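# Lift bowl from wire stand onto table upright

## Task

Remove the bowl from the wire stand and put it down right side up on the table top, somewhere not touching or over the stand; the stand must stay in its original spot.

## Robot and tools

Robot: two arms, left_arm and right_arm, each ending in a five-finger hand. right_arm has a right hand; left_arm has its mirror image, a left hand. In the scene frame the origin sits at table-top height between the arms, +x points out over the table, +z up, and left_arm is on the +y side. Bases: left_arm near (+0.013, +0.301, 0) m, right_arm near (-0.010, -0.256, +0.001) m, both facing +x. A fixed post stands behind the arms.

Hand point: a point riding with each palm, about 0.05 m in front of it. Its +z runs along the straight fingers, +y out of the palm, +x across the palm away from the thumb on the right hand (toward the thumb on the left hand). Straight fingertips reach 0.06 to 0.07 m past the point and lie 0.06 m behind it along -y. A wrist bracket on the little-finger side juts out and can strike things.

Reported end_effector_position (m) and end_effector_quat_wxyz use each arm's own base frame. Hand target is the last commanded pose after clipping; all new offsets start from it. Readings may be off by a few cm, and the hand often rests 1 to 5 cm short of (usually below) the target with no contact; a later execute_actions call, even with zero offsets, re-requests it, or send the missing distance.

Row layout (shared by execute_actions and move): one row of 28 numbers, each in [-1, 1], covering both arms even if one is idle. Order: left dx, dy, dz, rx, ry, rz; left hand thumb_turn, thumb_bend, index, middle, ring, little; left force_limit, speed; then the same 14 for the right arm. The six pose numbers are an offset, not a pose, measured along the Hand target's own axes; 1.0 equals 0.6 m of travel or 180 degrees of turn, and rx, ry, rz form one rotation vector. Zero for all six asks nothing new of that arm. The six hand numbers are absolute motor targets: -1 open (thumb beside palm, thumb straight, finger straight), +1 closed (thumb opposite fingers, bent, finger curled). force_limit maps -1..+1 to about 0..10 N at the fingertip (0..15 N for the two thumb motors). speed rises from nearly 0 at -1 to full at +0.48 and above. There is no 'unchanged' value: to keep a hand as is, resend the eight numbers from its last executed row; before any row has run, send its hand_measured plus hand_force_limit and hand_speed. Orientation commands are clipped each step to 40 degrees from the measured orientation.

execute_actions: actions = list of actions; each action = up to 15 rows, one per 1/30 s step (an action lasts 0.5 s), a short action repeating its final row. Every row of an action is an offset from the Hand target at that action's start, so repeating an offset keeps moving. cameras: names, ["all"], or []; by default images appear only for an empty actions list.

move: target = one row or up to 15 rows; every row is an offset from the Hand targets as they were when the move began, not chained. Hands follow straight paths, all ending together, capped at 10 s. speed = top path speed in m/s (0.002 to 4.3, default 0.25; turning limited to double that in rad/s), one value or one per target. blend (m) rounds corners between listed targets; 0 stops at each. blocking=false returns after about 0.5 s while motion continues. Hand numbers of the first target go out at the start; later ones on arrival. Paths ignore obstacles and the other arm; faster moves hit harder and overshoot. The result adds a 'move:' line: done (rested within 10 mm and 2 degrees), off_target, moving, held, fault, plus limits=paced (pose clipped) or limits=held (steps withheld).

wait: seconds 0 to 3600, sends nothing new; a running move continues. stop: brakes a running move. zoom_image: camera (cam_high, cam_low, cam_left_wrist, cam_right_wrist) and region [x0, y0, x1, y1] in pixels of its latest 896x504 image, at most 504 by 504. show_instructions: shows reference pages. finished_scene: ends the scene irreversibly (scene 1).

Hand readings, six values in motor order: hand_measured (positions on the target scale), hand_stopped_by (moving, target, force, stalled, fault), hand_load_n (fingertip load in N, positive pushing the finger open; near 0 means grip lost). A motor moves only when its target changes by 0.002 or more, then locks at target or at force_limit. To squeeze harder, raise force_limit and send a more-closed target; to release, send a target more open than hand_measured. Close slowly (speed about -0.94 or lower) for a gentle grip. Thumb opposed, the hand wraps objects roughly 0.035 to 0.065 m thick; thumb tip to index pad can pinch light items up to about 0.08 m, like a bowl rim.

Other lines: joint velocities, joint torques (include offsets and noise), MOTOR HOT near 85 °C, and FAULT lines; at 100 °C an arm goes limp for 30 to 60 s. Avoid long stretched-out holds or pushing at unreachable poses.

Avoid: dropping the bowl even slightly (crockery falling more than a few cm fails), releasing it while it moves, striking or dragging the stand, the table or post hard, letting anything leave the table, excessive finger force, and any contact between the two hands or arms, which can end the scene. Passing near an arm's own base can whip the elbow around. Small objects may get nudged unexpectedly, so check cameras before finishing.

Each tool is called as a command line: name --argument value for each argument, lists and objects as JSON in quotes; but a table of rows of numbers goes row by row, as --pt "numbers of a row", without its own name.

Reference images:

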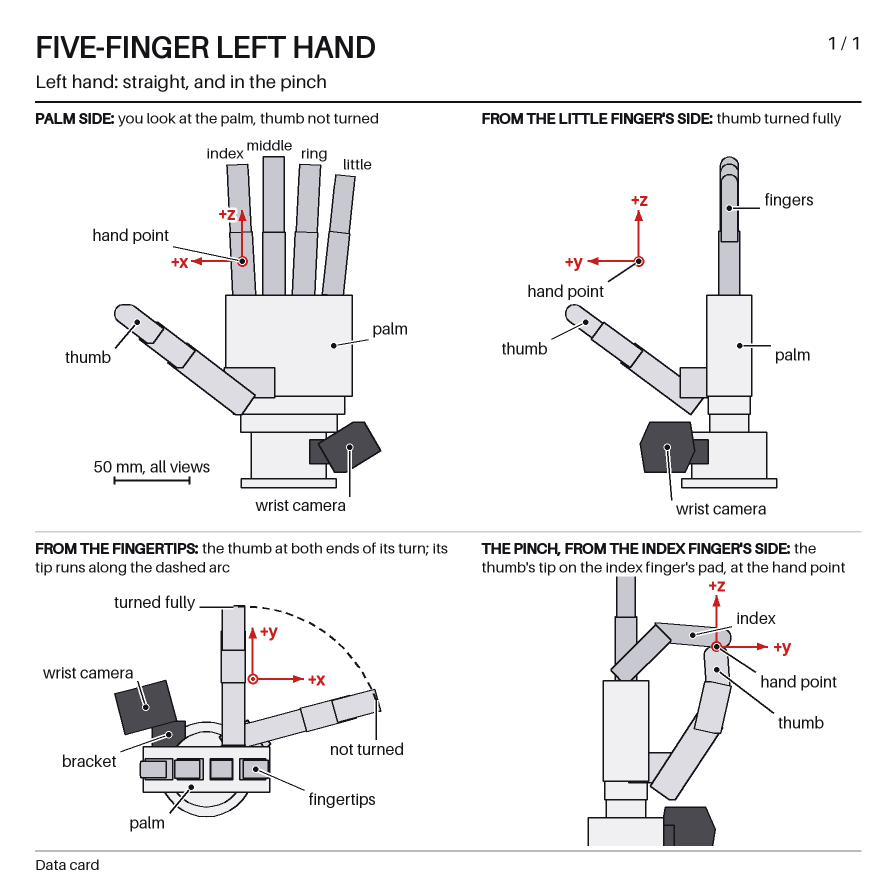

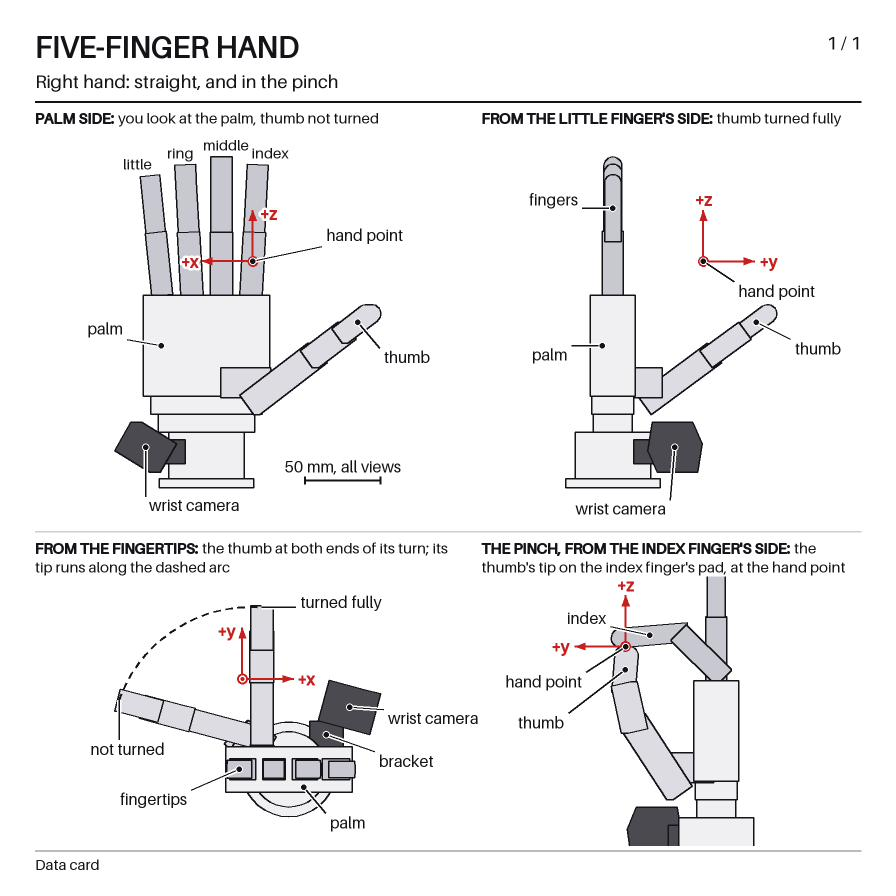

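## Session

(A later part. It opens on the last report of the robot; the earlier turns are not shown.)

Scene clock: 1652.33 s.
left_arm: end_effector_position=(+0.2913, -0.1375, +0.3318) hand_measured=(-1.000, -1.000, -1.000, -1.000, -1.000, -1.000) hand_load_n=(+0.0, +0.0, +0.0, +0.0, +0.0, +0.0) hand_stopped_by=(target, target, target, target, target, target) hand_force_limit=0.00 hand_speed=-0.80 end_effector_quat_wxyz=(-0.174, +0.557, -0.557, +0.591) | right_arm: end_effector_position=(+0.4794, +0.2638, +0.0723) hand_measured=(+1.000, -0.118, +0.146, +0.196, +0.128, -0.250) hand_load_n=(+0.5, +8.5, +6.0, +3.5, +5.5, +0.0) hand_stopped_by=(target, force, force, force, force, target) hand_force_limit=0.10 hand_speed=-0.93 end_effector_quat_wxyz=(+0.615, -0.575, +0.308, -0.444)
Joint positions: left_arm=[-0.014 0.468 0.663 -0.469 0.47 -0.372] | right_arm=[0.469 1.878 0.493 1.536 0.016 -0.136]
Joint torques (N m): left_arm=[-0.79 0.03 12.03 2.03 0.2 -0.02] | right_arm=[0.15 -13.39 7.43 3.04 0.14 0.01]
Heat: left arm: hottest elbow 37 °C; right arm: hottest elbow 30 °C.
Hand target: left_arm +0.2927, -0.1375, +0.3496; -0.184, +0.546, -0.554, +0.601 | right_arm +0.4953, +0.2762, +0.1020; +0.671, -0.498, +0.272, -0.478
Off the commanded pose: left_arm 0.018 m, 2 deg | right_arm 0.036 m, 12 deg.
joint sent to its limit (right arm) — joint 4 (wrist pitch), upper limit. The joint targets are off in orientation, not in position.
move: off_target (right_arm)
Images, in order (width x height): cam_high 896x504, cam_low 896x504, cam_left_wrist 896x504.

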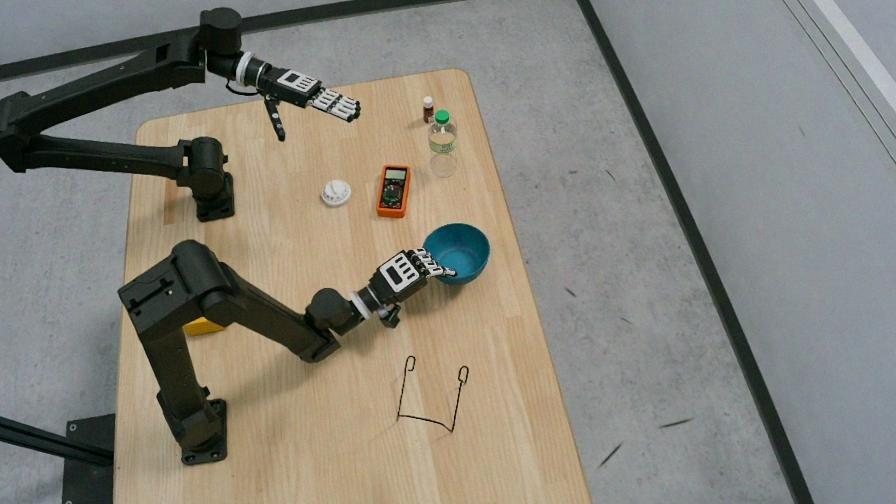

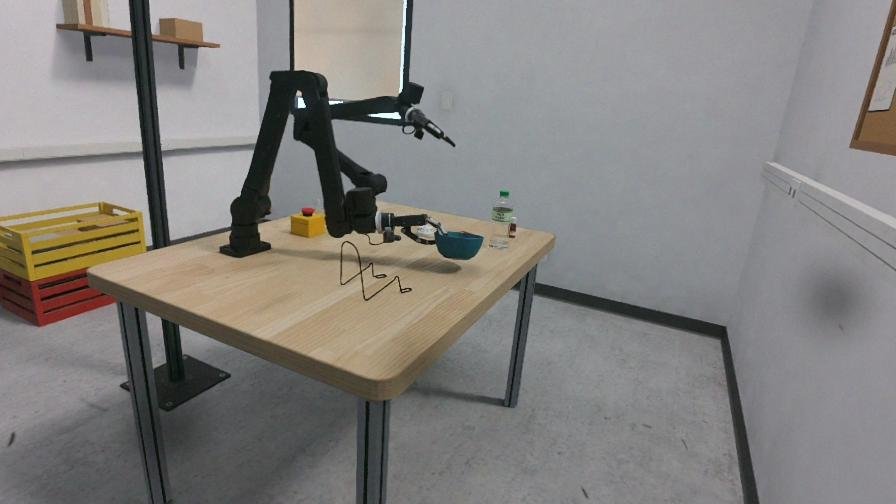

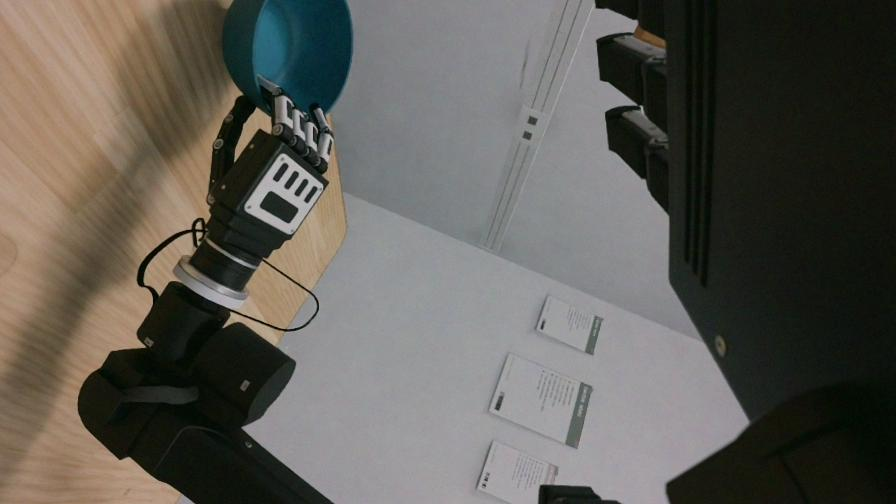

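move --target '[0,0,0,0,0,0,-1,-1,-1,-1,-1,-1,0,-0.8,-0.0139,0.0164,0.0042,0,0,0,1,0.4,0.6,0.6,0.3,-0.25,0.1,-0.93]' --speed 0.03 --cameras '["cam_low","cam_left_wrist","cam_high"]'

zoom_image --camera "cam_low" --region '[380, 190, 520, 290]'

Scene clock: 1665.80 s.
left_arm: end_effector_position=(+0.2913, -0.1375, +0.3318) hand_measured=(-1.000, -1.000, -1.000, -1.000, -1.000, -1.000) hand_load_n=(+0.0, +0.0, +0.0, +0.0, +0.0, +0.0) hand_stopped_by=(target, target, target, target, target, target) hand_force_limit=0.00 hand_speed=-0.80 end_effector_quat_wxyz=(-0.174, +0.557, -0.557, +0.591) | right_arm: end_effector_position=(+0.4820, +0.2727, +0.0638) hand_measured=(+1.000, -0.118, +0.146, +0.196, +0.128, -0.250) hand_load_n=(+0.0, +8.5, +6.0, +3.5, +5.5, +0.0) hand_stopped_by=(target, force, force, force, force, target) hand_force_limit=0.10 hand_speed=-0.93 end_effector_quat_wxyz=(+0.613, -0.577, +0.311, -0.442)
Joint positions: left_arm=[-0.014 0.468 0.663 -0.469 0.47 -0.372] | right_arm=[0.487 1.908 0.514 1.536 0.034 -0.136]
Joint torques (N m): left_arm=[-0.79 -0.03 12.05 2.03 0.21 -0.02] | right_arm=[-0.5 -13.68 7.34 3.18 0.17 0.01]
Heat: left arm: hottest elbow 37 °C; right arm: hottest elbow 30 °C.
Hand target: left_arm +0.2927, -0.1375, +0.3496; -0.184, +0.546, -0.554, +0.601 | right_arm +0.4977, +0.2852, +0.0929; +0.671, -0.498, +0.272, -0.478
Off the commanded pose: left_arm 0.018 m, 2 deg | right_arm 0.035 m, 13 deg.
joint sent to its limit (right arm) — joint 4 (wrist pitch), upper limit. The joint targets are off in orientation, not in position.
move: off_target (right_arm)
Images, in order (width x height): cam_high 896x504, cam_low 896x504, cam_left_wrist 896x504.

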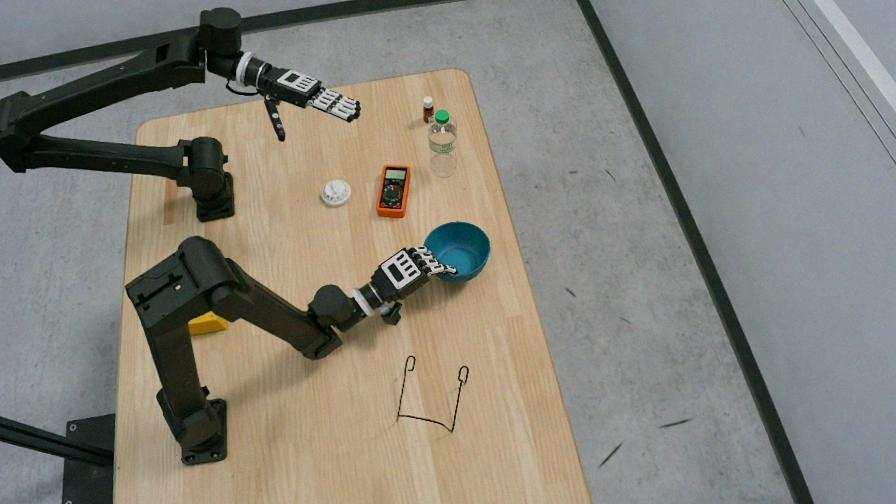

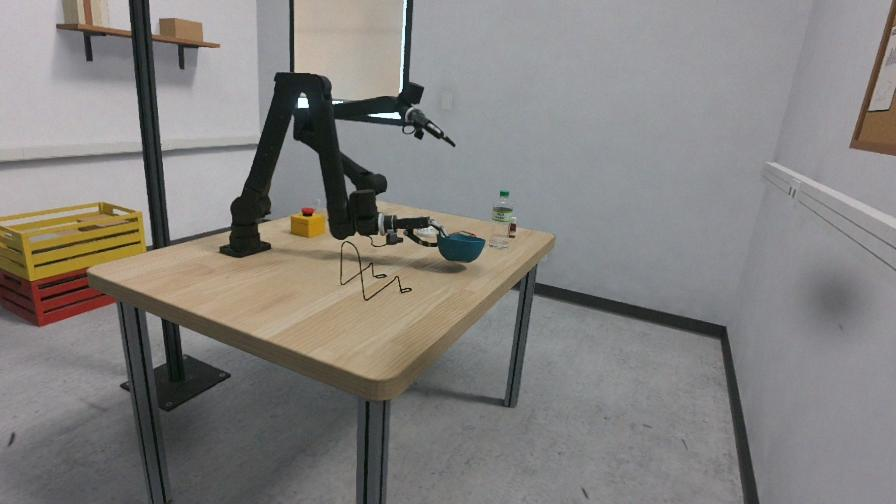

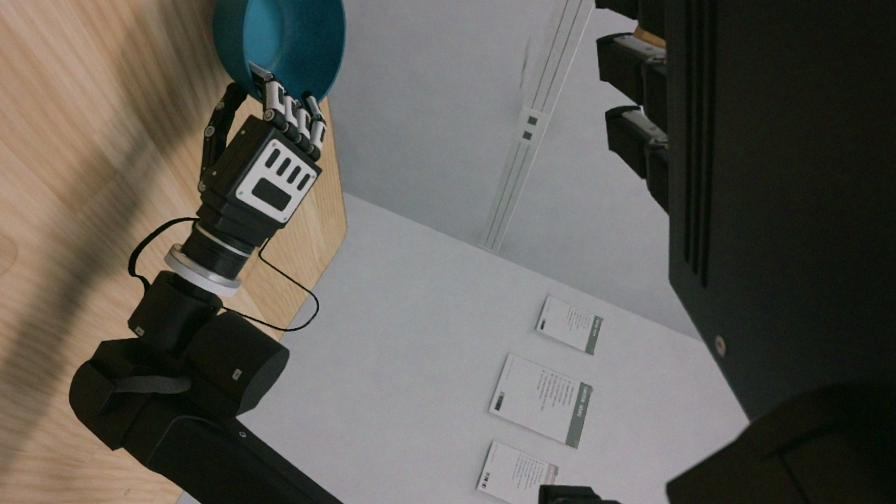

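Scaled by 3.600 from the camera's image (finer frame: 1280x720).

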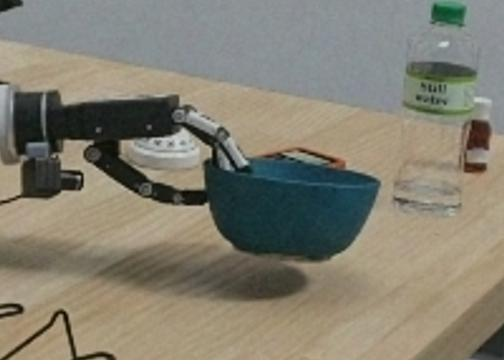

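move --target '[0,0,0,0,0,0,-1,-1,-1,-1,-1,-1,0,-0.8,-0.0139,0.0164,0.0042,0,0,0,1,0.4,0.6,0.6,0.3,-0.25,0.1,-0.93]' --speed 0.03 --cameras '["cam_low","cam_left_wrist","cam_high"]'

zoom_image --camera "cam_low" --region '[380, 190, 520, 290]'

Scene clock: 1678.50 s.
left_arm: end_effector_position=(+0.2913, -0.1375, +0.3318) hand_measured=(-1.000, -1.000, -1.000, -1.000, -1.000, -1.000) hand_load_n=(-0.5, +0.0, +0.0, -0.5, +0.0, +0.0) hand_stopped_by=(target, target, target, target, target, target) hand_force_limit=0.00 hand_speed=-0.80 end_effector_quat_wxyz=(-0.174, +0.557, -0.557, +0.591) | right_arm: end_effector_position=(+0.4847, +0.2816, +0.0549) hand_measured=(+1.000, -0.118, +0.146, +0.196, +0.128, -0.250) hand_load_n=(+0.5, +8.5, +6.0, +3.5, +5.5, +0.0) hand_stopped_by=(target, force, force, force, force, target) hand_force_limit=0.10 hand_speed=-0.93 end_effector_quat_wxyz=(+0.611, -0.580, +0.313, -0.439)
Joint positions: left_arm=[-0.014 0.468 0.663 -0.469 0.47 -0.372] | right_arm=[0.506 1.939 0.535 1.536 0.053 -0.136]
Joint torques (N m): left_arm=[-0.73 -0.03 12.05 2.03 0.2 -0.02] | right_arm=[0.44 -13.92 7.02 3.07 0.12 -0.02]
Heat: left arm: hottest elbow 37 °C; right arm: hottest elbow 30 °C.
Hand target: left_arm +0.2927, -0.1375, +0.3496; -0.184, +0.546, -0.554, +0.601 | right_arm +0.5003, +0.2943, +0.0837; +0.671, -0.498, +0.273, -0.478
Off the commanded pose: left_arm 0.018 m, 2 deg | right_arm 0.035 m, 13 deg.
joint sent to its limit (right arm) — joint 4 (wrist pitch), upper limit. The joint targets are off in orientation, not in position.
move: off_target (right_arm)
Images, in order (width x height): cam_high 896x504, cam_low 896x504, cam_left_wrist 896x504.

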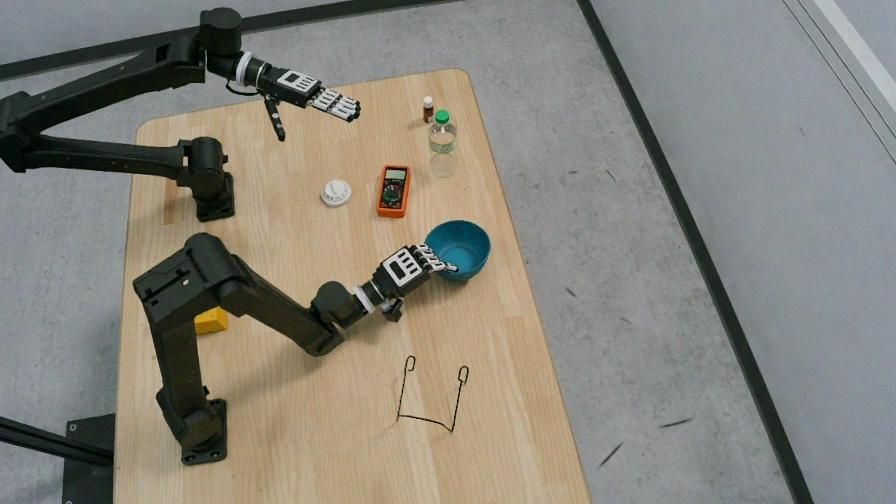

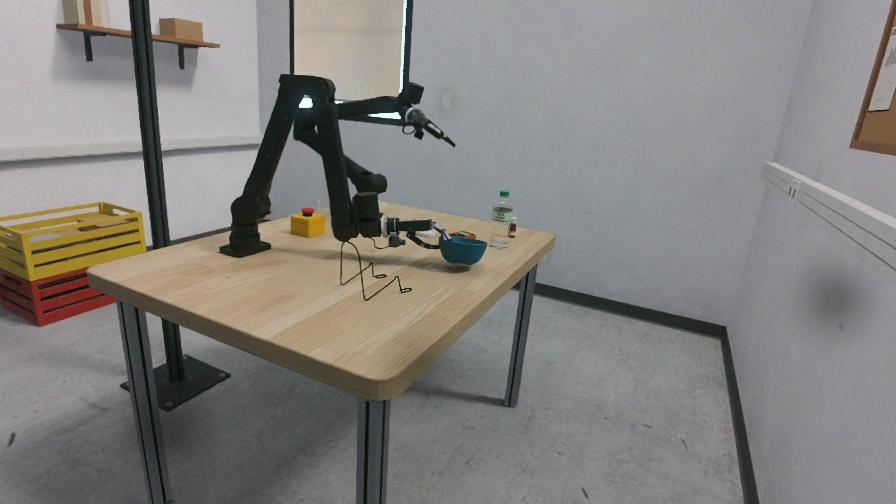

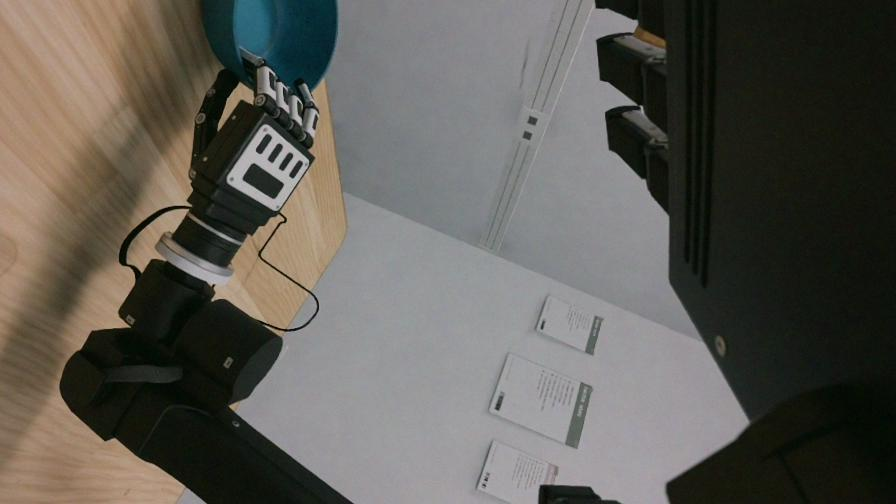

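Scaled by 3.600 from the camera's image (finer frame: 1280x720).

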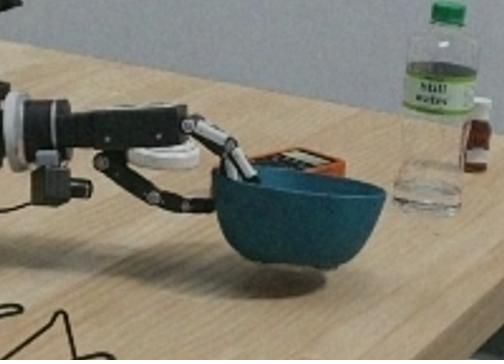

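move --target '[0,0,0,0,0,0,-1,-1,-1,-1,-1,-1,0,-0.8,-0.0097,0.0115,0.003,0,0,0,1,0.4,0.6,0.6,0.3,-0.25,0.1,-0.93]' --speed 0.02 --cameras '["cam_low","cam_right_wrist"]'

zoom_image --camera "cam_low" --region '[410, 210, 510, 280]'

Scene clock: 1692.57 s.
left_arm: end_effector_position=(+0.2913, -0.1375, +0.3318) hand_measured=(-1.000, -1.000, -1.000, -1.000, -1.000, -1.000) hand_load_n=(-0.5, +0.0, +0.0, +0.0, -0.5, +0.0) hand_stopped_by=(target, target, target, target, target, target) hand_force_limit=0.00 hand_speed=-0.80 end_effector_quat_wxyz=(-0.174, +0.557, -0.557, +0.591) | right_arm: end_effector_position=(+0.4866, +0.2878, +0.0488) hand_measured=(+1.000, -0.118, +0.146, +0.196, +0.128, -0.250) hand_load_n=(+0.5, +8.5, +6.0, +3.5, +5.5, +0.0) hand_stopped_by=(target, force, force, force, force, target) hand_force_limit=0.10 hand_speed=-0.93 end_effector_quat_wxyz=(+0.610, -0.581, +0.314, -0.438)
Joint positions: left_arm=[-0.014 0.468 0.663 -0.469 0.47 -0.372] | right_arm=[0.518 1.96 0.551 1.536 0.065 -0.136]
Joint torques (N m): left_arm=[-0.73 0.03 12.04 2.02 0.2 -0.02] | right_arm=[0.79 -13.51 6.89 3.15 0.18 -0.05]
Heat: left arm: hottest elbow 37 °C; right arm: hottest elbow 30 °C.
Hand target: left_arm +0.2927, -0.1375, +0.3496; -0.184, +0.546, -0.554, +0.601 | right_arm +0.5021, +0.3007, +0.0773; +0.671, -0.498, +0.272, -0.478
Off the commanded pose: left_arm 0.018 m, 2 deg | right_arm 0.035 m, 14 deg.
joint sent to its limit (right arm) — joint 4 (wrist pitch), upper limit. The joint targets are off in orientation, not in position.
move: off_target (right_arm)

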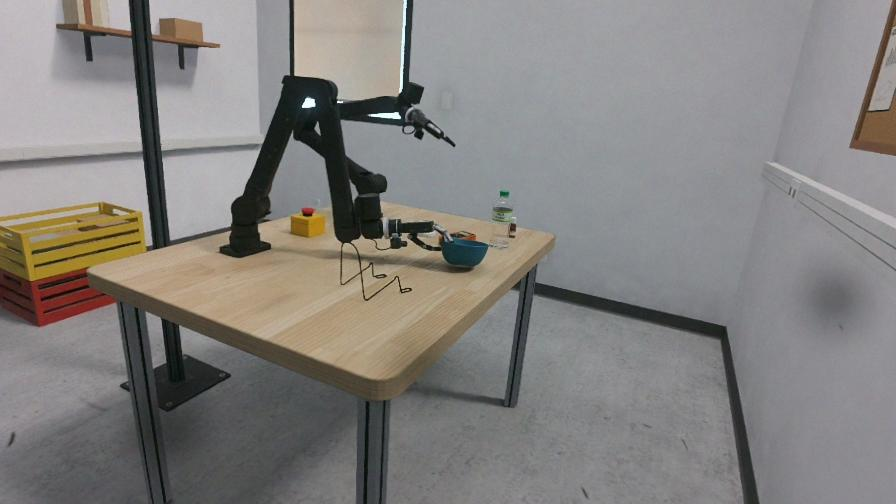

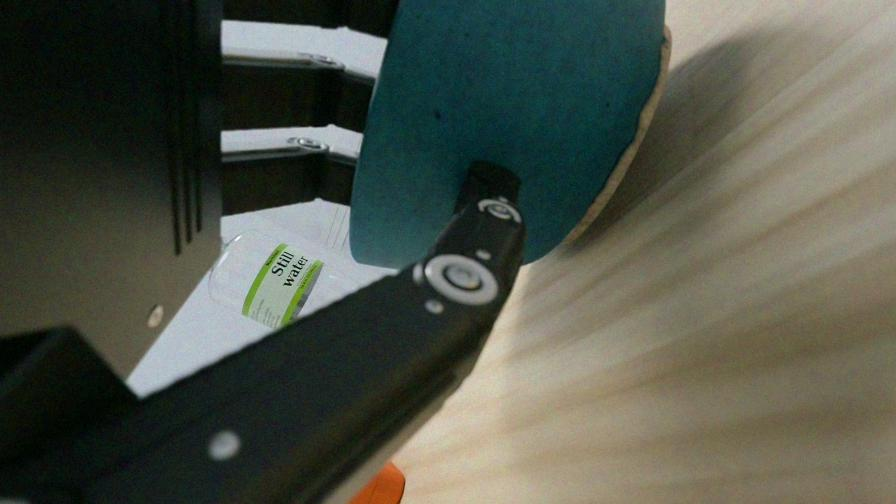

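Scaled by 5.040 from the camera's image (finer frame: 1280x720).

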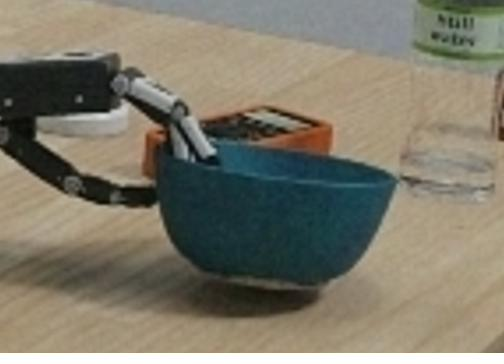

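move --target '[0,0,0,0,0,0,-1,-1,-1,-1,-1,-1,0,-0.8,-0.0046,0.0068,0.0003,0,0,0,1,0.4,0.6,0.6,0.3,-0.25,0.1,-0.93]' --speed 0.02 --cameras '["cam_low","cam_right_wrist"]'

zoom_image --camera "cam_low" --region '[410, 210, 510, 280]'

zoom_image --camera "cam_right_wrist" --region '[400, 0, 850, 300]'

Scene clock: 1705.80 s.
left_arm: end_effector_position=(+0.2913, -0.1375, +0.3318) hand_measured=(-1.000, -1.000, -1.000, -1.000, -1.000, -1.000) hand_load_n=(+0.0, +0.0, +0.0, -0.5, +0.0, +0.0) hand_stopped_by=(target, target, target, target, target, target) hand_force_limit=0.00 hand_speed=-0.80 end_effector_quat_wxyz=(-0.174, +0.557, -0.557, +0.591) | right_arm: end_effector_position=(+0.4871, +0.2906, +0.0451) hand_measured=(+1.000, -0.118, +0.146, +0.196, +0.128, -0.250) hand_load_n=(+0.0, +8.5, +6.0, +3.5, +5.5, +0.0) hand_stopped_by=(target, force, force, force, force, target) hand_force_limit=0.10 hand_speed=-0.93 end_effector_quat_wxyz=(+0.608, -0.583, +0.315, -0.437)
Joint positions: left_arm=[-0.014 0.468 0.663 -0.469 0.47 -0.372] | right_arm=[0.523 1.971 0.558 1.536 0.071 -0.136]
Joint torques (N m): left_arm=[-0.79 0.03 12.04 2.03 0.2 -0.02] | right_arm=[-0.03 -14.15 6.76 3.1 0.13 -0.11]
Heat: left arm: hottest elbow 37 °C; right arm: hottest elbow 31 °C.
Hand target: left_arm +0.2927, -0.1375, +0.3496; -0.184, +0.546, -0.554, +0.601 | right_arm +0.5025, +0.3035, +0.0733; +0.671, -0.498, +0.272, -0.478
Off the commanded pose: left_arm 0.018 m, 2 deg | right_arm 0.035 m, 14 deg.
joint sent to its limit (right arm) — joint 4 (wrist pitch), upper limit. The joint targets are off in orientation, not in position.
move: off_target (right_arm)

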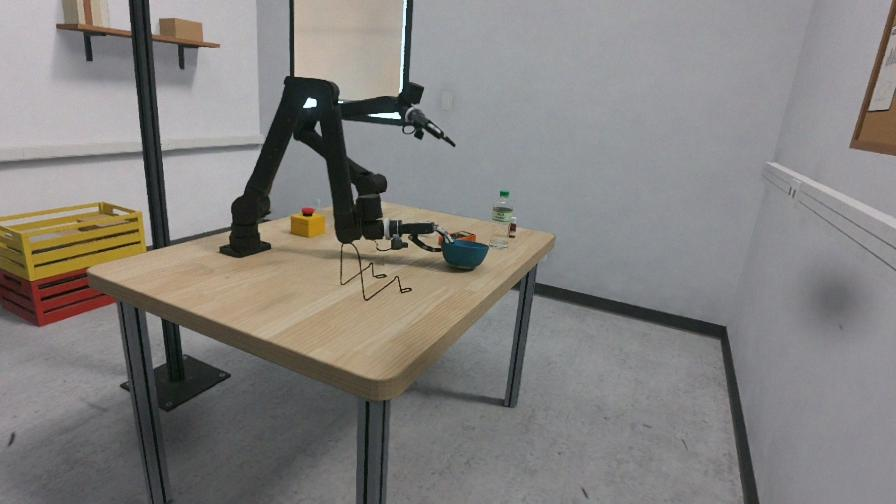

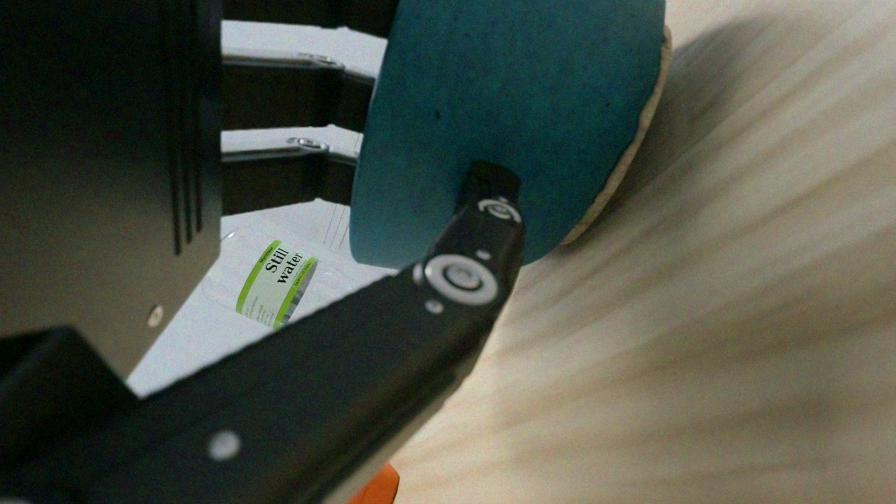

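Scaled by 5.040 from the camera's image (finer frame: 1280x720).

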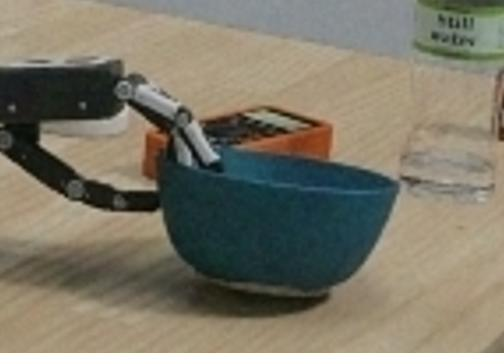

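Scaled by 1.120 from the camera's image (finer frame: 1280x720).

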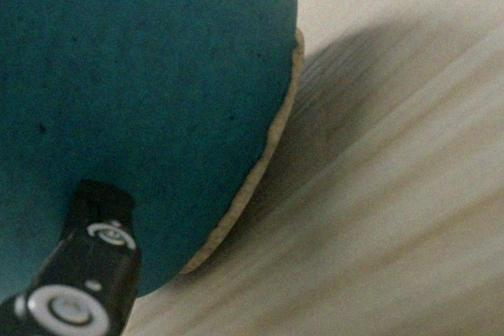

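move --target '[0,0,0,0,0,0,-1,-1,-1,-1,-1,-1,0,-0.8,-0.0046,0.0084,0.0,0,0,0,1,0.4,0.6,0.6,0.3,-0.25,0.1,-0.93]' --speed 0.02 --cameras '["cam_low","cam_right_wrist"]'

zoom_image --camera "cam_low" --region '[410, 210, 510, 280]'

zoom_image --camera "cam_right_wrist" --region '[400, 0, 850, 300]'

Scene clock: 1723.33 s.
left_arm: end_effector_position=(+0.2913, -0.1375, +0.3318) hand_measured=(-1.000, -1.000, -1.000, -1.000, -1.000, -1.000) hand_load_n=(+0.0, +0.0, -0.5, +0.0, +0.0, +0.0) hand_stopped_by=(target, target, target, target, target, target) hand_force_limit=0.00 hand_speed=-0.80 end_effector_quat_wxyz=(-0.174, +0.557, -0.557, +0.591) | right_arm: end_effector_position=(+0.4899, +0.2940, +0.0443) hand_measured=(+1.000, -0.118, +0.146, +0.196, +0.128, -0.250) hand_load_n=(+0.5, +8.5, +6.0, +3.5, +5.5, +0.0) hand_stopped_by=(target, force, force, force, force, target) hand_force_limit=0.10 hand_speed=-0.93 end_effector_quat_wxyz=(+0.609, -0.581, +0.315, -0.438)
Joint positions: left_arm=[-0.014 0.468 0.663 -0.469 0.47 -0.372] | right_arm=[0.528 1.98 0.57 1.536 0.076 -0.136]
Joint torques (N m): left_arm=[-0.73 -0.03 12.04 2.03 0.2 -0.02] | right_arm=[0.62 -14.27 6.86 3.17 0.11 -0.11]
Heat: left arm: hottest elbow 37 °C; right arm: hottest elbow 30 °C.
Hand target: left_arm +0.2927, -0.1375, +0.3496; -0.184, +0.546, -0.554, +0.601 | right_arm +0.5033, +0.3063, +0.0683; +0.671, -0.498, +0.272, -0.478
Off the commanded pose: left_arm 0.018 m, 2 deg | right_arm 0.030 m, 14 deg.
joint sent to its limit (right arm) — joint 4 (wrist pitch), upper limit. The joint targets are off in orientation, not in position.
move: off_target (right_arm)

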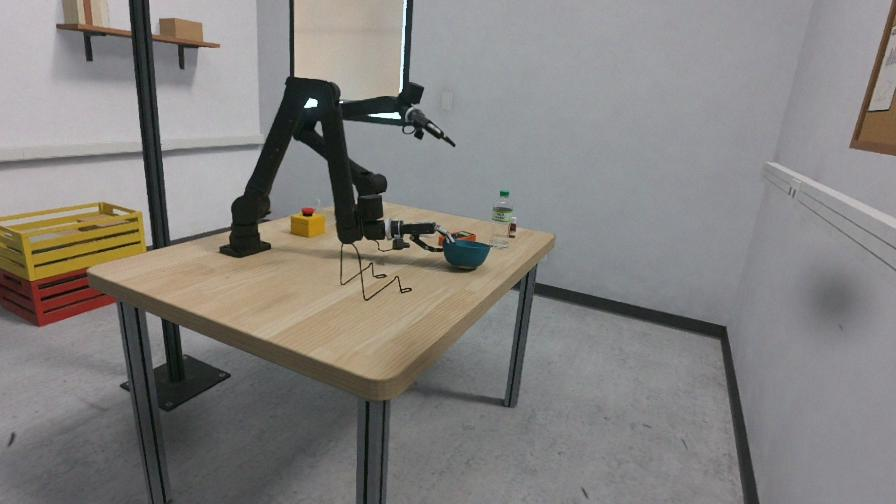

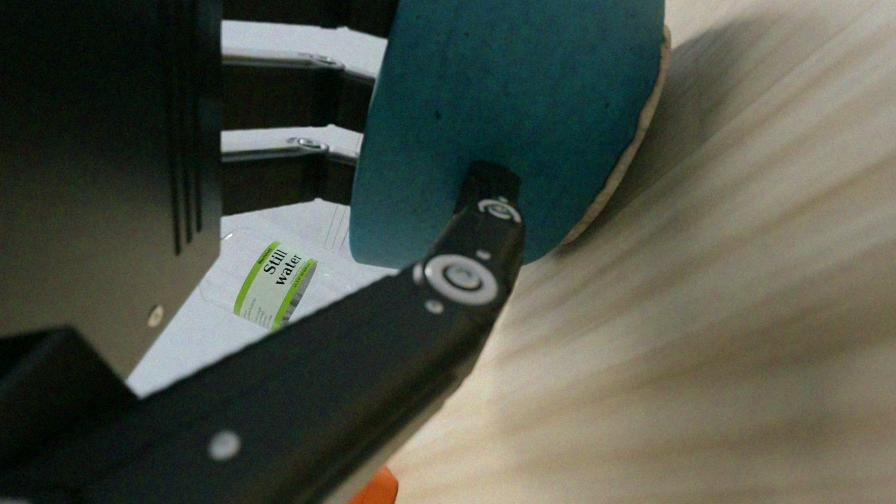

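Scaled by 5.040 from the camera's image (finer frame: 1280x720).

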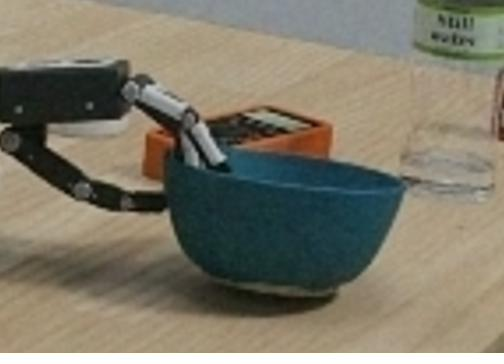

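Scaled by 1.120 from the camera's image (finer frame: 1280x720).

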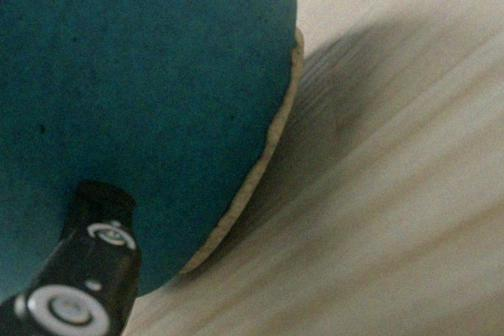

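move --target '[0,0,0,0,0,0,-1,-1,-1,-1,-1,-1,0,-0.8,-0.0009,0.0077,-0.003,0,0,0,1,0.4,0.6,0.6,0.3,-0.25,0.1,-0.93]' --speed 0.02 --cameras '["cam_low","cam_right_wrist"]'

zoom_image --camera "cam_low" --region '[410, 210, 510, 280]'

zoom_image --camera "cam_right_wrist" --region '[400, 0, 850, 300]'

Scene clock: 1755.60 s.
left_arm: end_effector_position=(+0.2913, -0.1375, +0.3318) hand_measured=(-1.000, -1.000, -1.000, -1.000, -1.000, -1.000) hand_load_n=(-0.5, +0.0, +0.0, +0.0, +0.0, +0.0) hand_stopped_by=(target, target, target, target, target, target) hand_force_limit=0.00 hand_speed=-0.80 end_effector_quat_wxyz=(-0.174, +0.557, -0.557, +0.591) | right_arm: end_effector_position=(+0.4916, +0.2952, +0.0436) hand_measured=(+1.000, -0.118, +0.146, +0.196, +0.128, -0.250) hand_load_n=(+0.5, +8.5, +6.0, +3.5, +5.0, +0.0) hand_stopped_by=(target, force, force, force, force, target) hand_force_limit=0.10 hand_speed=-0.93 end_effector_quat_wxyz=(+0.610, -0.581, +0.315, -0.438)
Joint positions: left_arm=[-0.014 0.468 0.663 -0.469 0.47 -0.372] | right_arm=[0.528 1.985 0.576 1.536 0.076 -0.136]
Joint torques (N m): left_arm=[-0.73 0.03 12.04 2.03 0.2 -0.02] | right_arm=[0.03 -13.45 6.39 3.06 0.14 -0.08]
Heat: left arm: hottest elbow 37 °C; right arm: hottest elbow 30 °C.
Hand target: left_arm +0.2927, -0.1375, +0.3496; -0.184, +0.546, -0.554, +0.601 | right_arm +0.5033, +0.3063, +0.0633; +0.671, -0.498, +0.272, -0.478
Off the commanded pose: left_arm 0.018 m, 2 deg | right_arm 0.025 m, 14 deg.
joint sent to its limit (right arm) — joint 4 (wrist pitch), upper limit. The joint targets are off in orientation, not in position.
move: off_target (right_arm)

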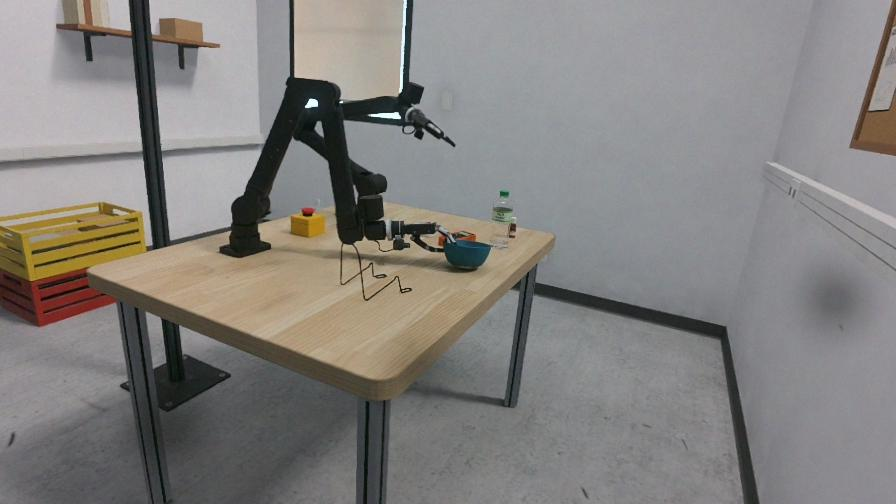

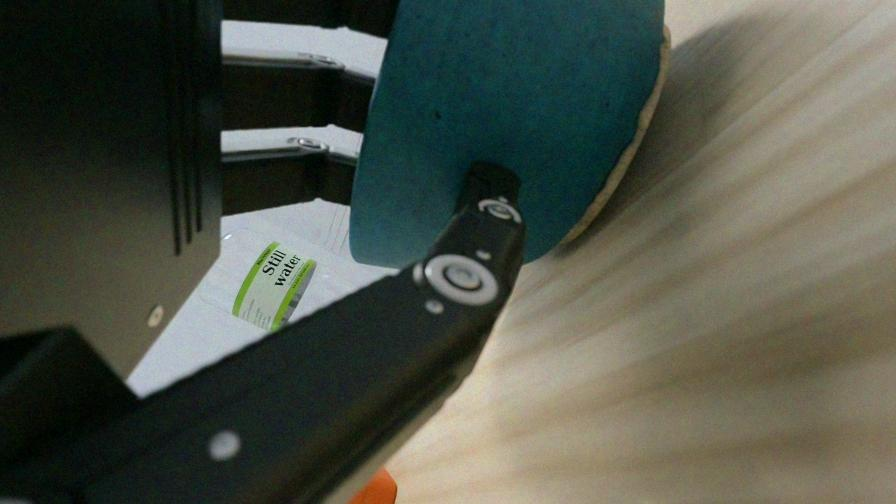

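Scaled by 5.040 from the camera's image (finer frame: 1280x720).

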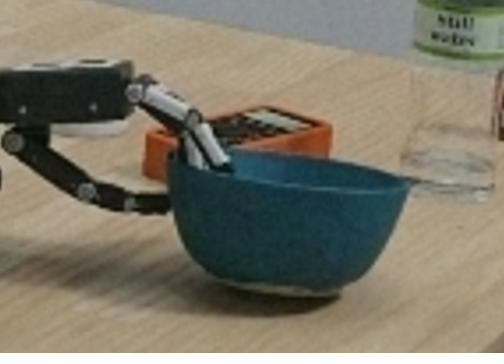

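Scaled by 1.120 from the camera's image (finer frame: 1280x720).

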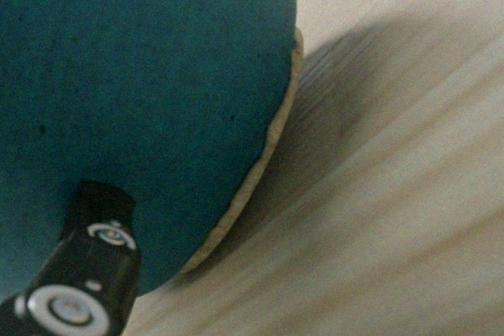

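execute_actions --actions '[[[0,0,0,0,0,0,-1,-1,-1,-1,-1,-1,0,-0.8,0,0,0,0,0,0,1,-0.13,0.6,0.6,0.3,-0.25,0.1,-0.93]]]' --cameras '["cam_right_wrist","cam_low"]'

Scene clock: 1804.97 s.
left_arm: end_effector_position=(+0.2913, -0.1375, +0.3318) hand_measured=(-1.000, -1.000, -1.000, -1.000, -1.000, -1.000) hand_load_n=(+0.0, +0.0, +0.0, +0.0, +0.0, +0.0) hand_stopped_by=(target, target, target, target, target, target) hand_force_limit=0.00 hand_speed=-0.80 end_effector_quat_wxyz=(-0.174, +0.557, -0.557, +0.591) | right_arm: end_effector_position=(+0.4916, +0.2952, +0.0436) hand_measured=(+1.000, -0.132, +0.146, +0.196, +0.128, -0.250) hand_load_n=(+0.5, +6.0, +6.0, +3.5, +5.0, +0.0) hand_stopped_by=(target, target, force, force, force, target) hand_force_limit=0.10 hand_speed=-0.93 end_effector_quat_wxyz=(+0.610, -0.581, +0.315, -0.438)
Joint positions: left_arm=[-0.014 0.468 0.663 -0.469 0.47 -0.372] | right_arm=[0.528 1.985 0.576 1.536 0.076 -0.136]
Joint torques (N m): left_arm=[-0.79 0.03 12.05 2.03 0.2 -0.02] | right_arm=[0.32 -13.33 6.42 2.97 0.14 -0.07]
Heat: left arm: hottest elbow 37 °C; right arm: hottest elbow 29 °C.
Hand target: left_arm +0.2927, -0.1375, +0.3496; -0.184, +0.546, -0.554, +0.601 | right_arm +0.5033, +0.3063, +0.0633; +0.671, -0.498, +0.272, -0.478
Off the commanded pose: left_arm 0.018 m, 2 deg | right_arm 0.025 m, 14 deg.
joint sent to its limit (right arm) — joint 4 (wrist pitch), upper limit. The joint targets are off in orientation, not in position.
Images, in order (width x height): cam_low 896x504, cam_right_wrist 896x504.

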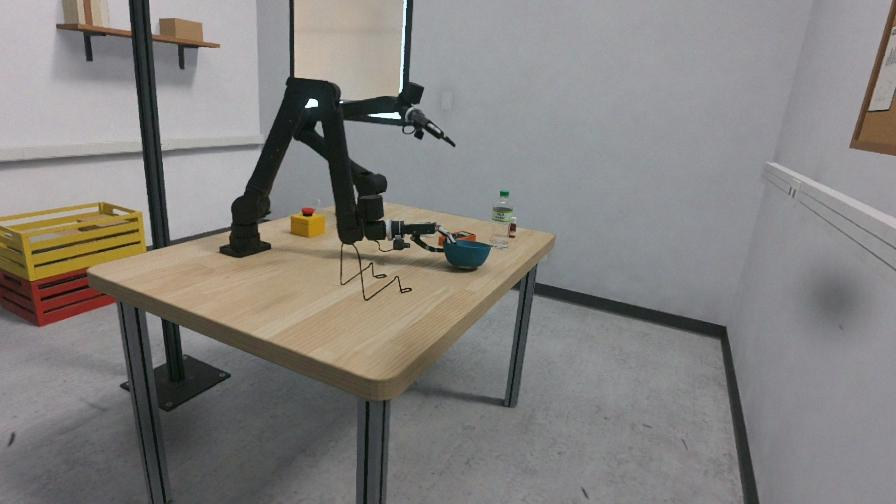

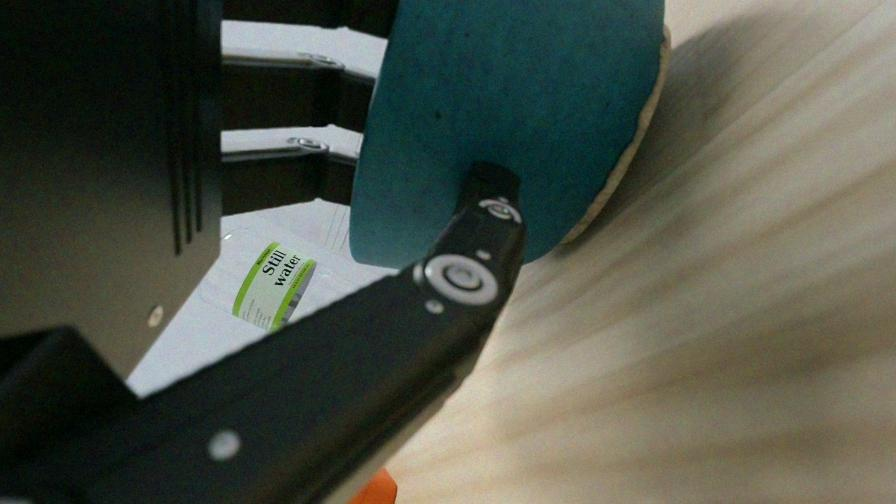

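execute_actions --actions '[[[0,0,0,0,0,0,-1,-1,-1,-1,-1,-1,0,-0.8,0,0,0,0,0,0,1,-0.14,0.6,0.6,0.3,-0.25,0.1,-0.93]],[[0,0,0,0,0,0,-1,-1,-1,-1,-1,-1,0,-0.8,0,0,0,0,0,0,1,-0.15,0.6,0.6,0.3,-0.25,0.1,-0.93]]]' --cameras '["cam_right_wrist"]'

Scene clock: 1813.90 s.
left_arm: end_effector_position=(+0.2913, -0.1375, +0.3318) hand_measured=(-1.000, -1.000, -1.000, -1.000, -1.000, -1.000) hand_load_n=(-0.5, +0.0, +0.0, +0.0, +0.0, +0.0) hand_stopped_by=(target, target, target, target, target, target) hand_force_limit=0.00 hand_speed=-0.80 end_effector_quat_wxyz=(-0.174, +0.557, -0.557, +0.591) | right_arm: end_effector_position=(+0.4916, +0.2952, +0.0436) hand_measured=(+1.000, -0.152, +0.146, +0.196, +0.128, -0.250) hand_load_n=(+0.0, +3.5, +5.5, +3.5, +5.0, +0.0) hand_stopped_by=(target, target, force, force, force, target) hand_force_limit=0.10 hand_speed=-0.93 end_effector_quat_wxyz=(+0.610, -0.581, +0.315, -0.438)
Joint positions: left_arm=[-0.014 0.468 0.663 -0.469 0.47 -0.372] | right_arm=[0.528 1.985 0.576 1.536 0.076 -0.136]
Joint torques (N m): left_arm=[-0.73 0.03 12.04 2.02 0.2 -0.02] | right_arm=[0.32 -13.92 6.46 3.15 0.16 -0.07]
Heat: left arm: hottest elbow 37 °C; right arm: hottest elbow 29 °C.
Hand target: left_arm +0.2927, -0.1375, +0.3496; -0.184, +0.546, -0.554, +0.601 | right_arm +0.5033, +0.3063, +0.0633; +0.671, -0.498, +0.272, -0.478
Off the commanded pose: left_arm 0.018 m, 2 deg | right_arm 0.026 m, 14 deg.
joint sent to its limit (right arm) — joint 4 (wrist pitch), upper limit. The joint targets are off in orientation, not in position.

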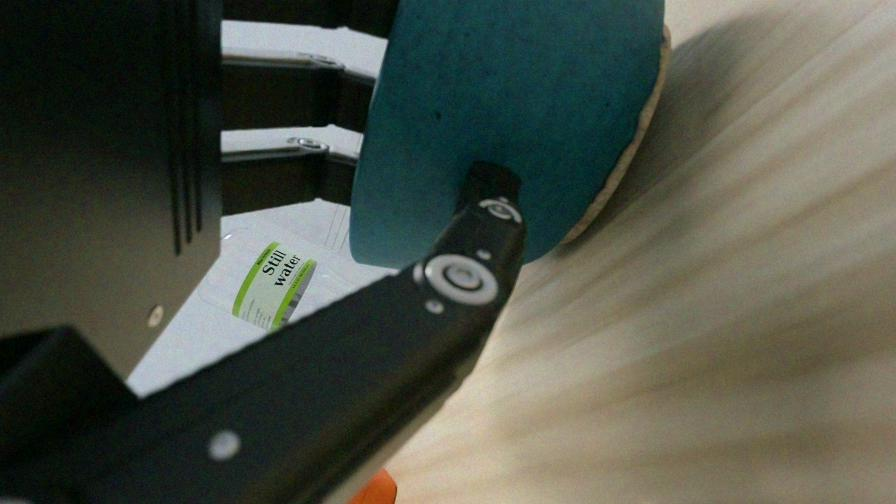

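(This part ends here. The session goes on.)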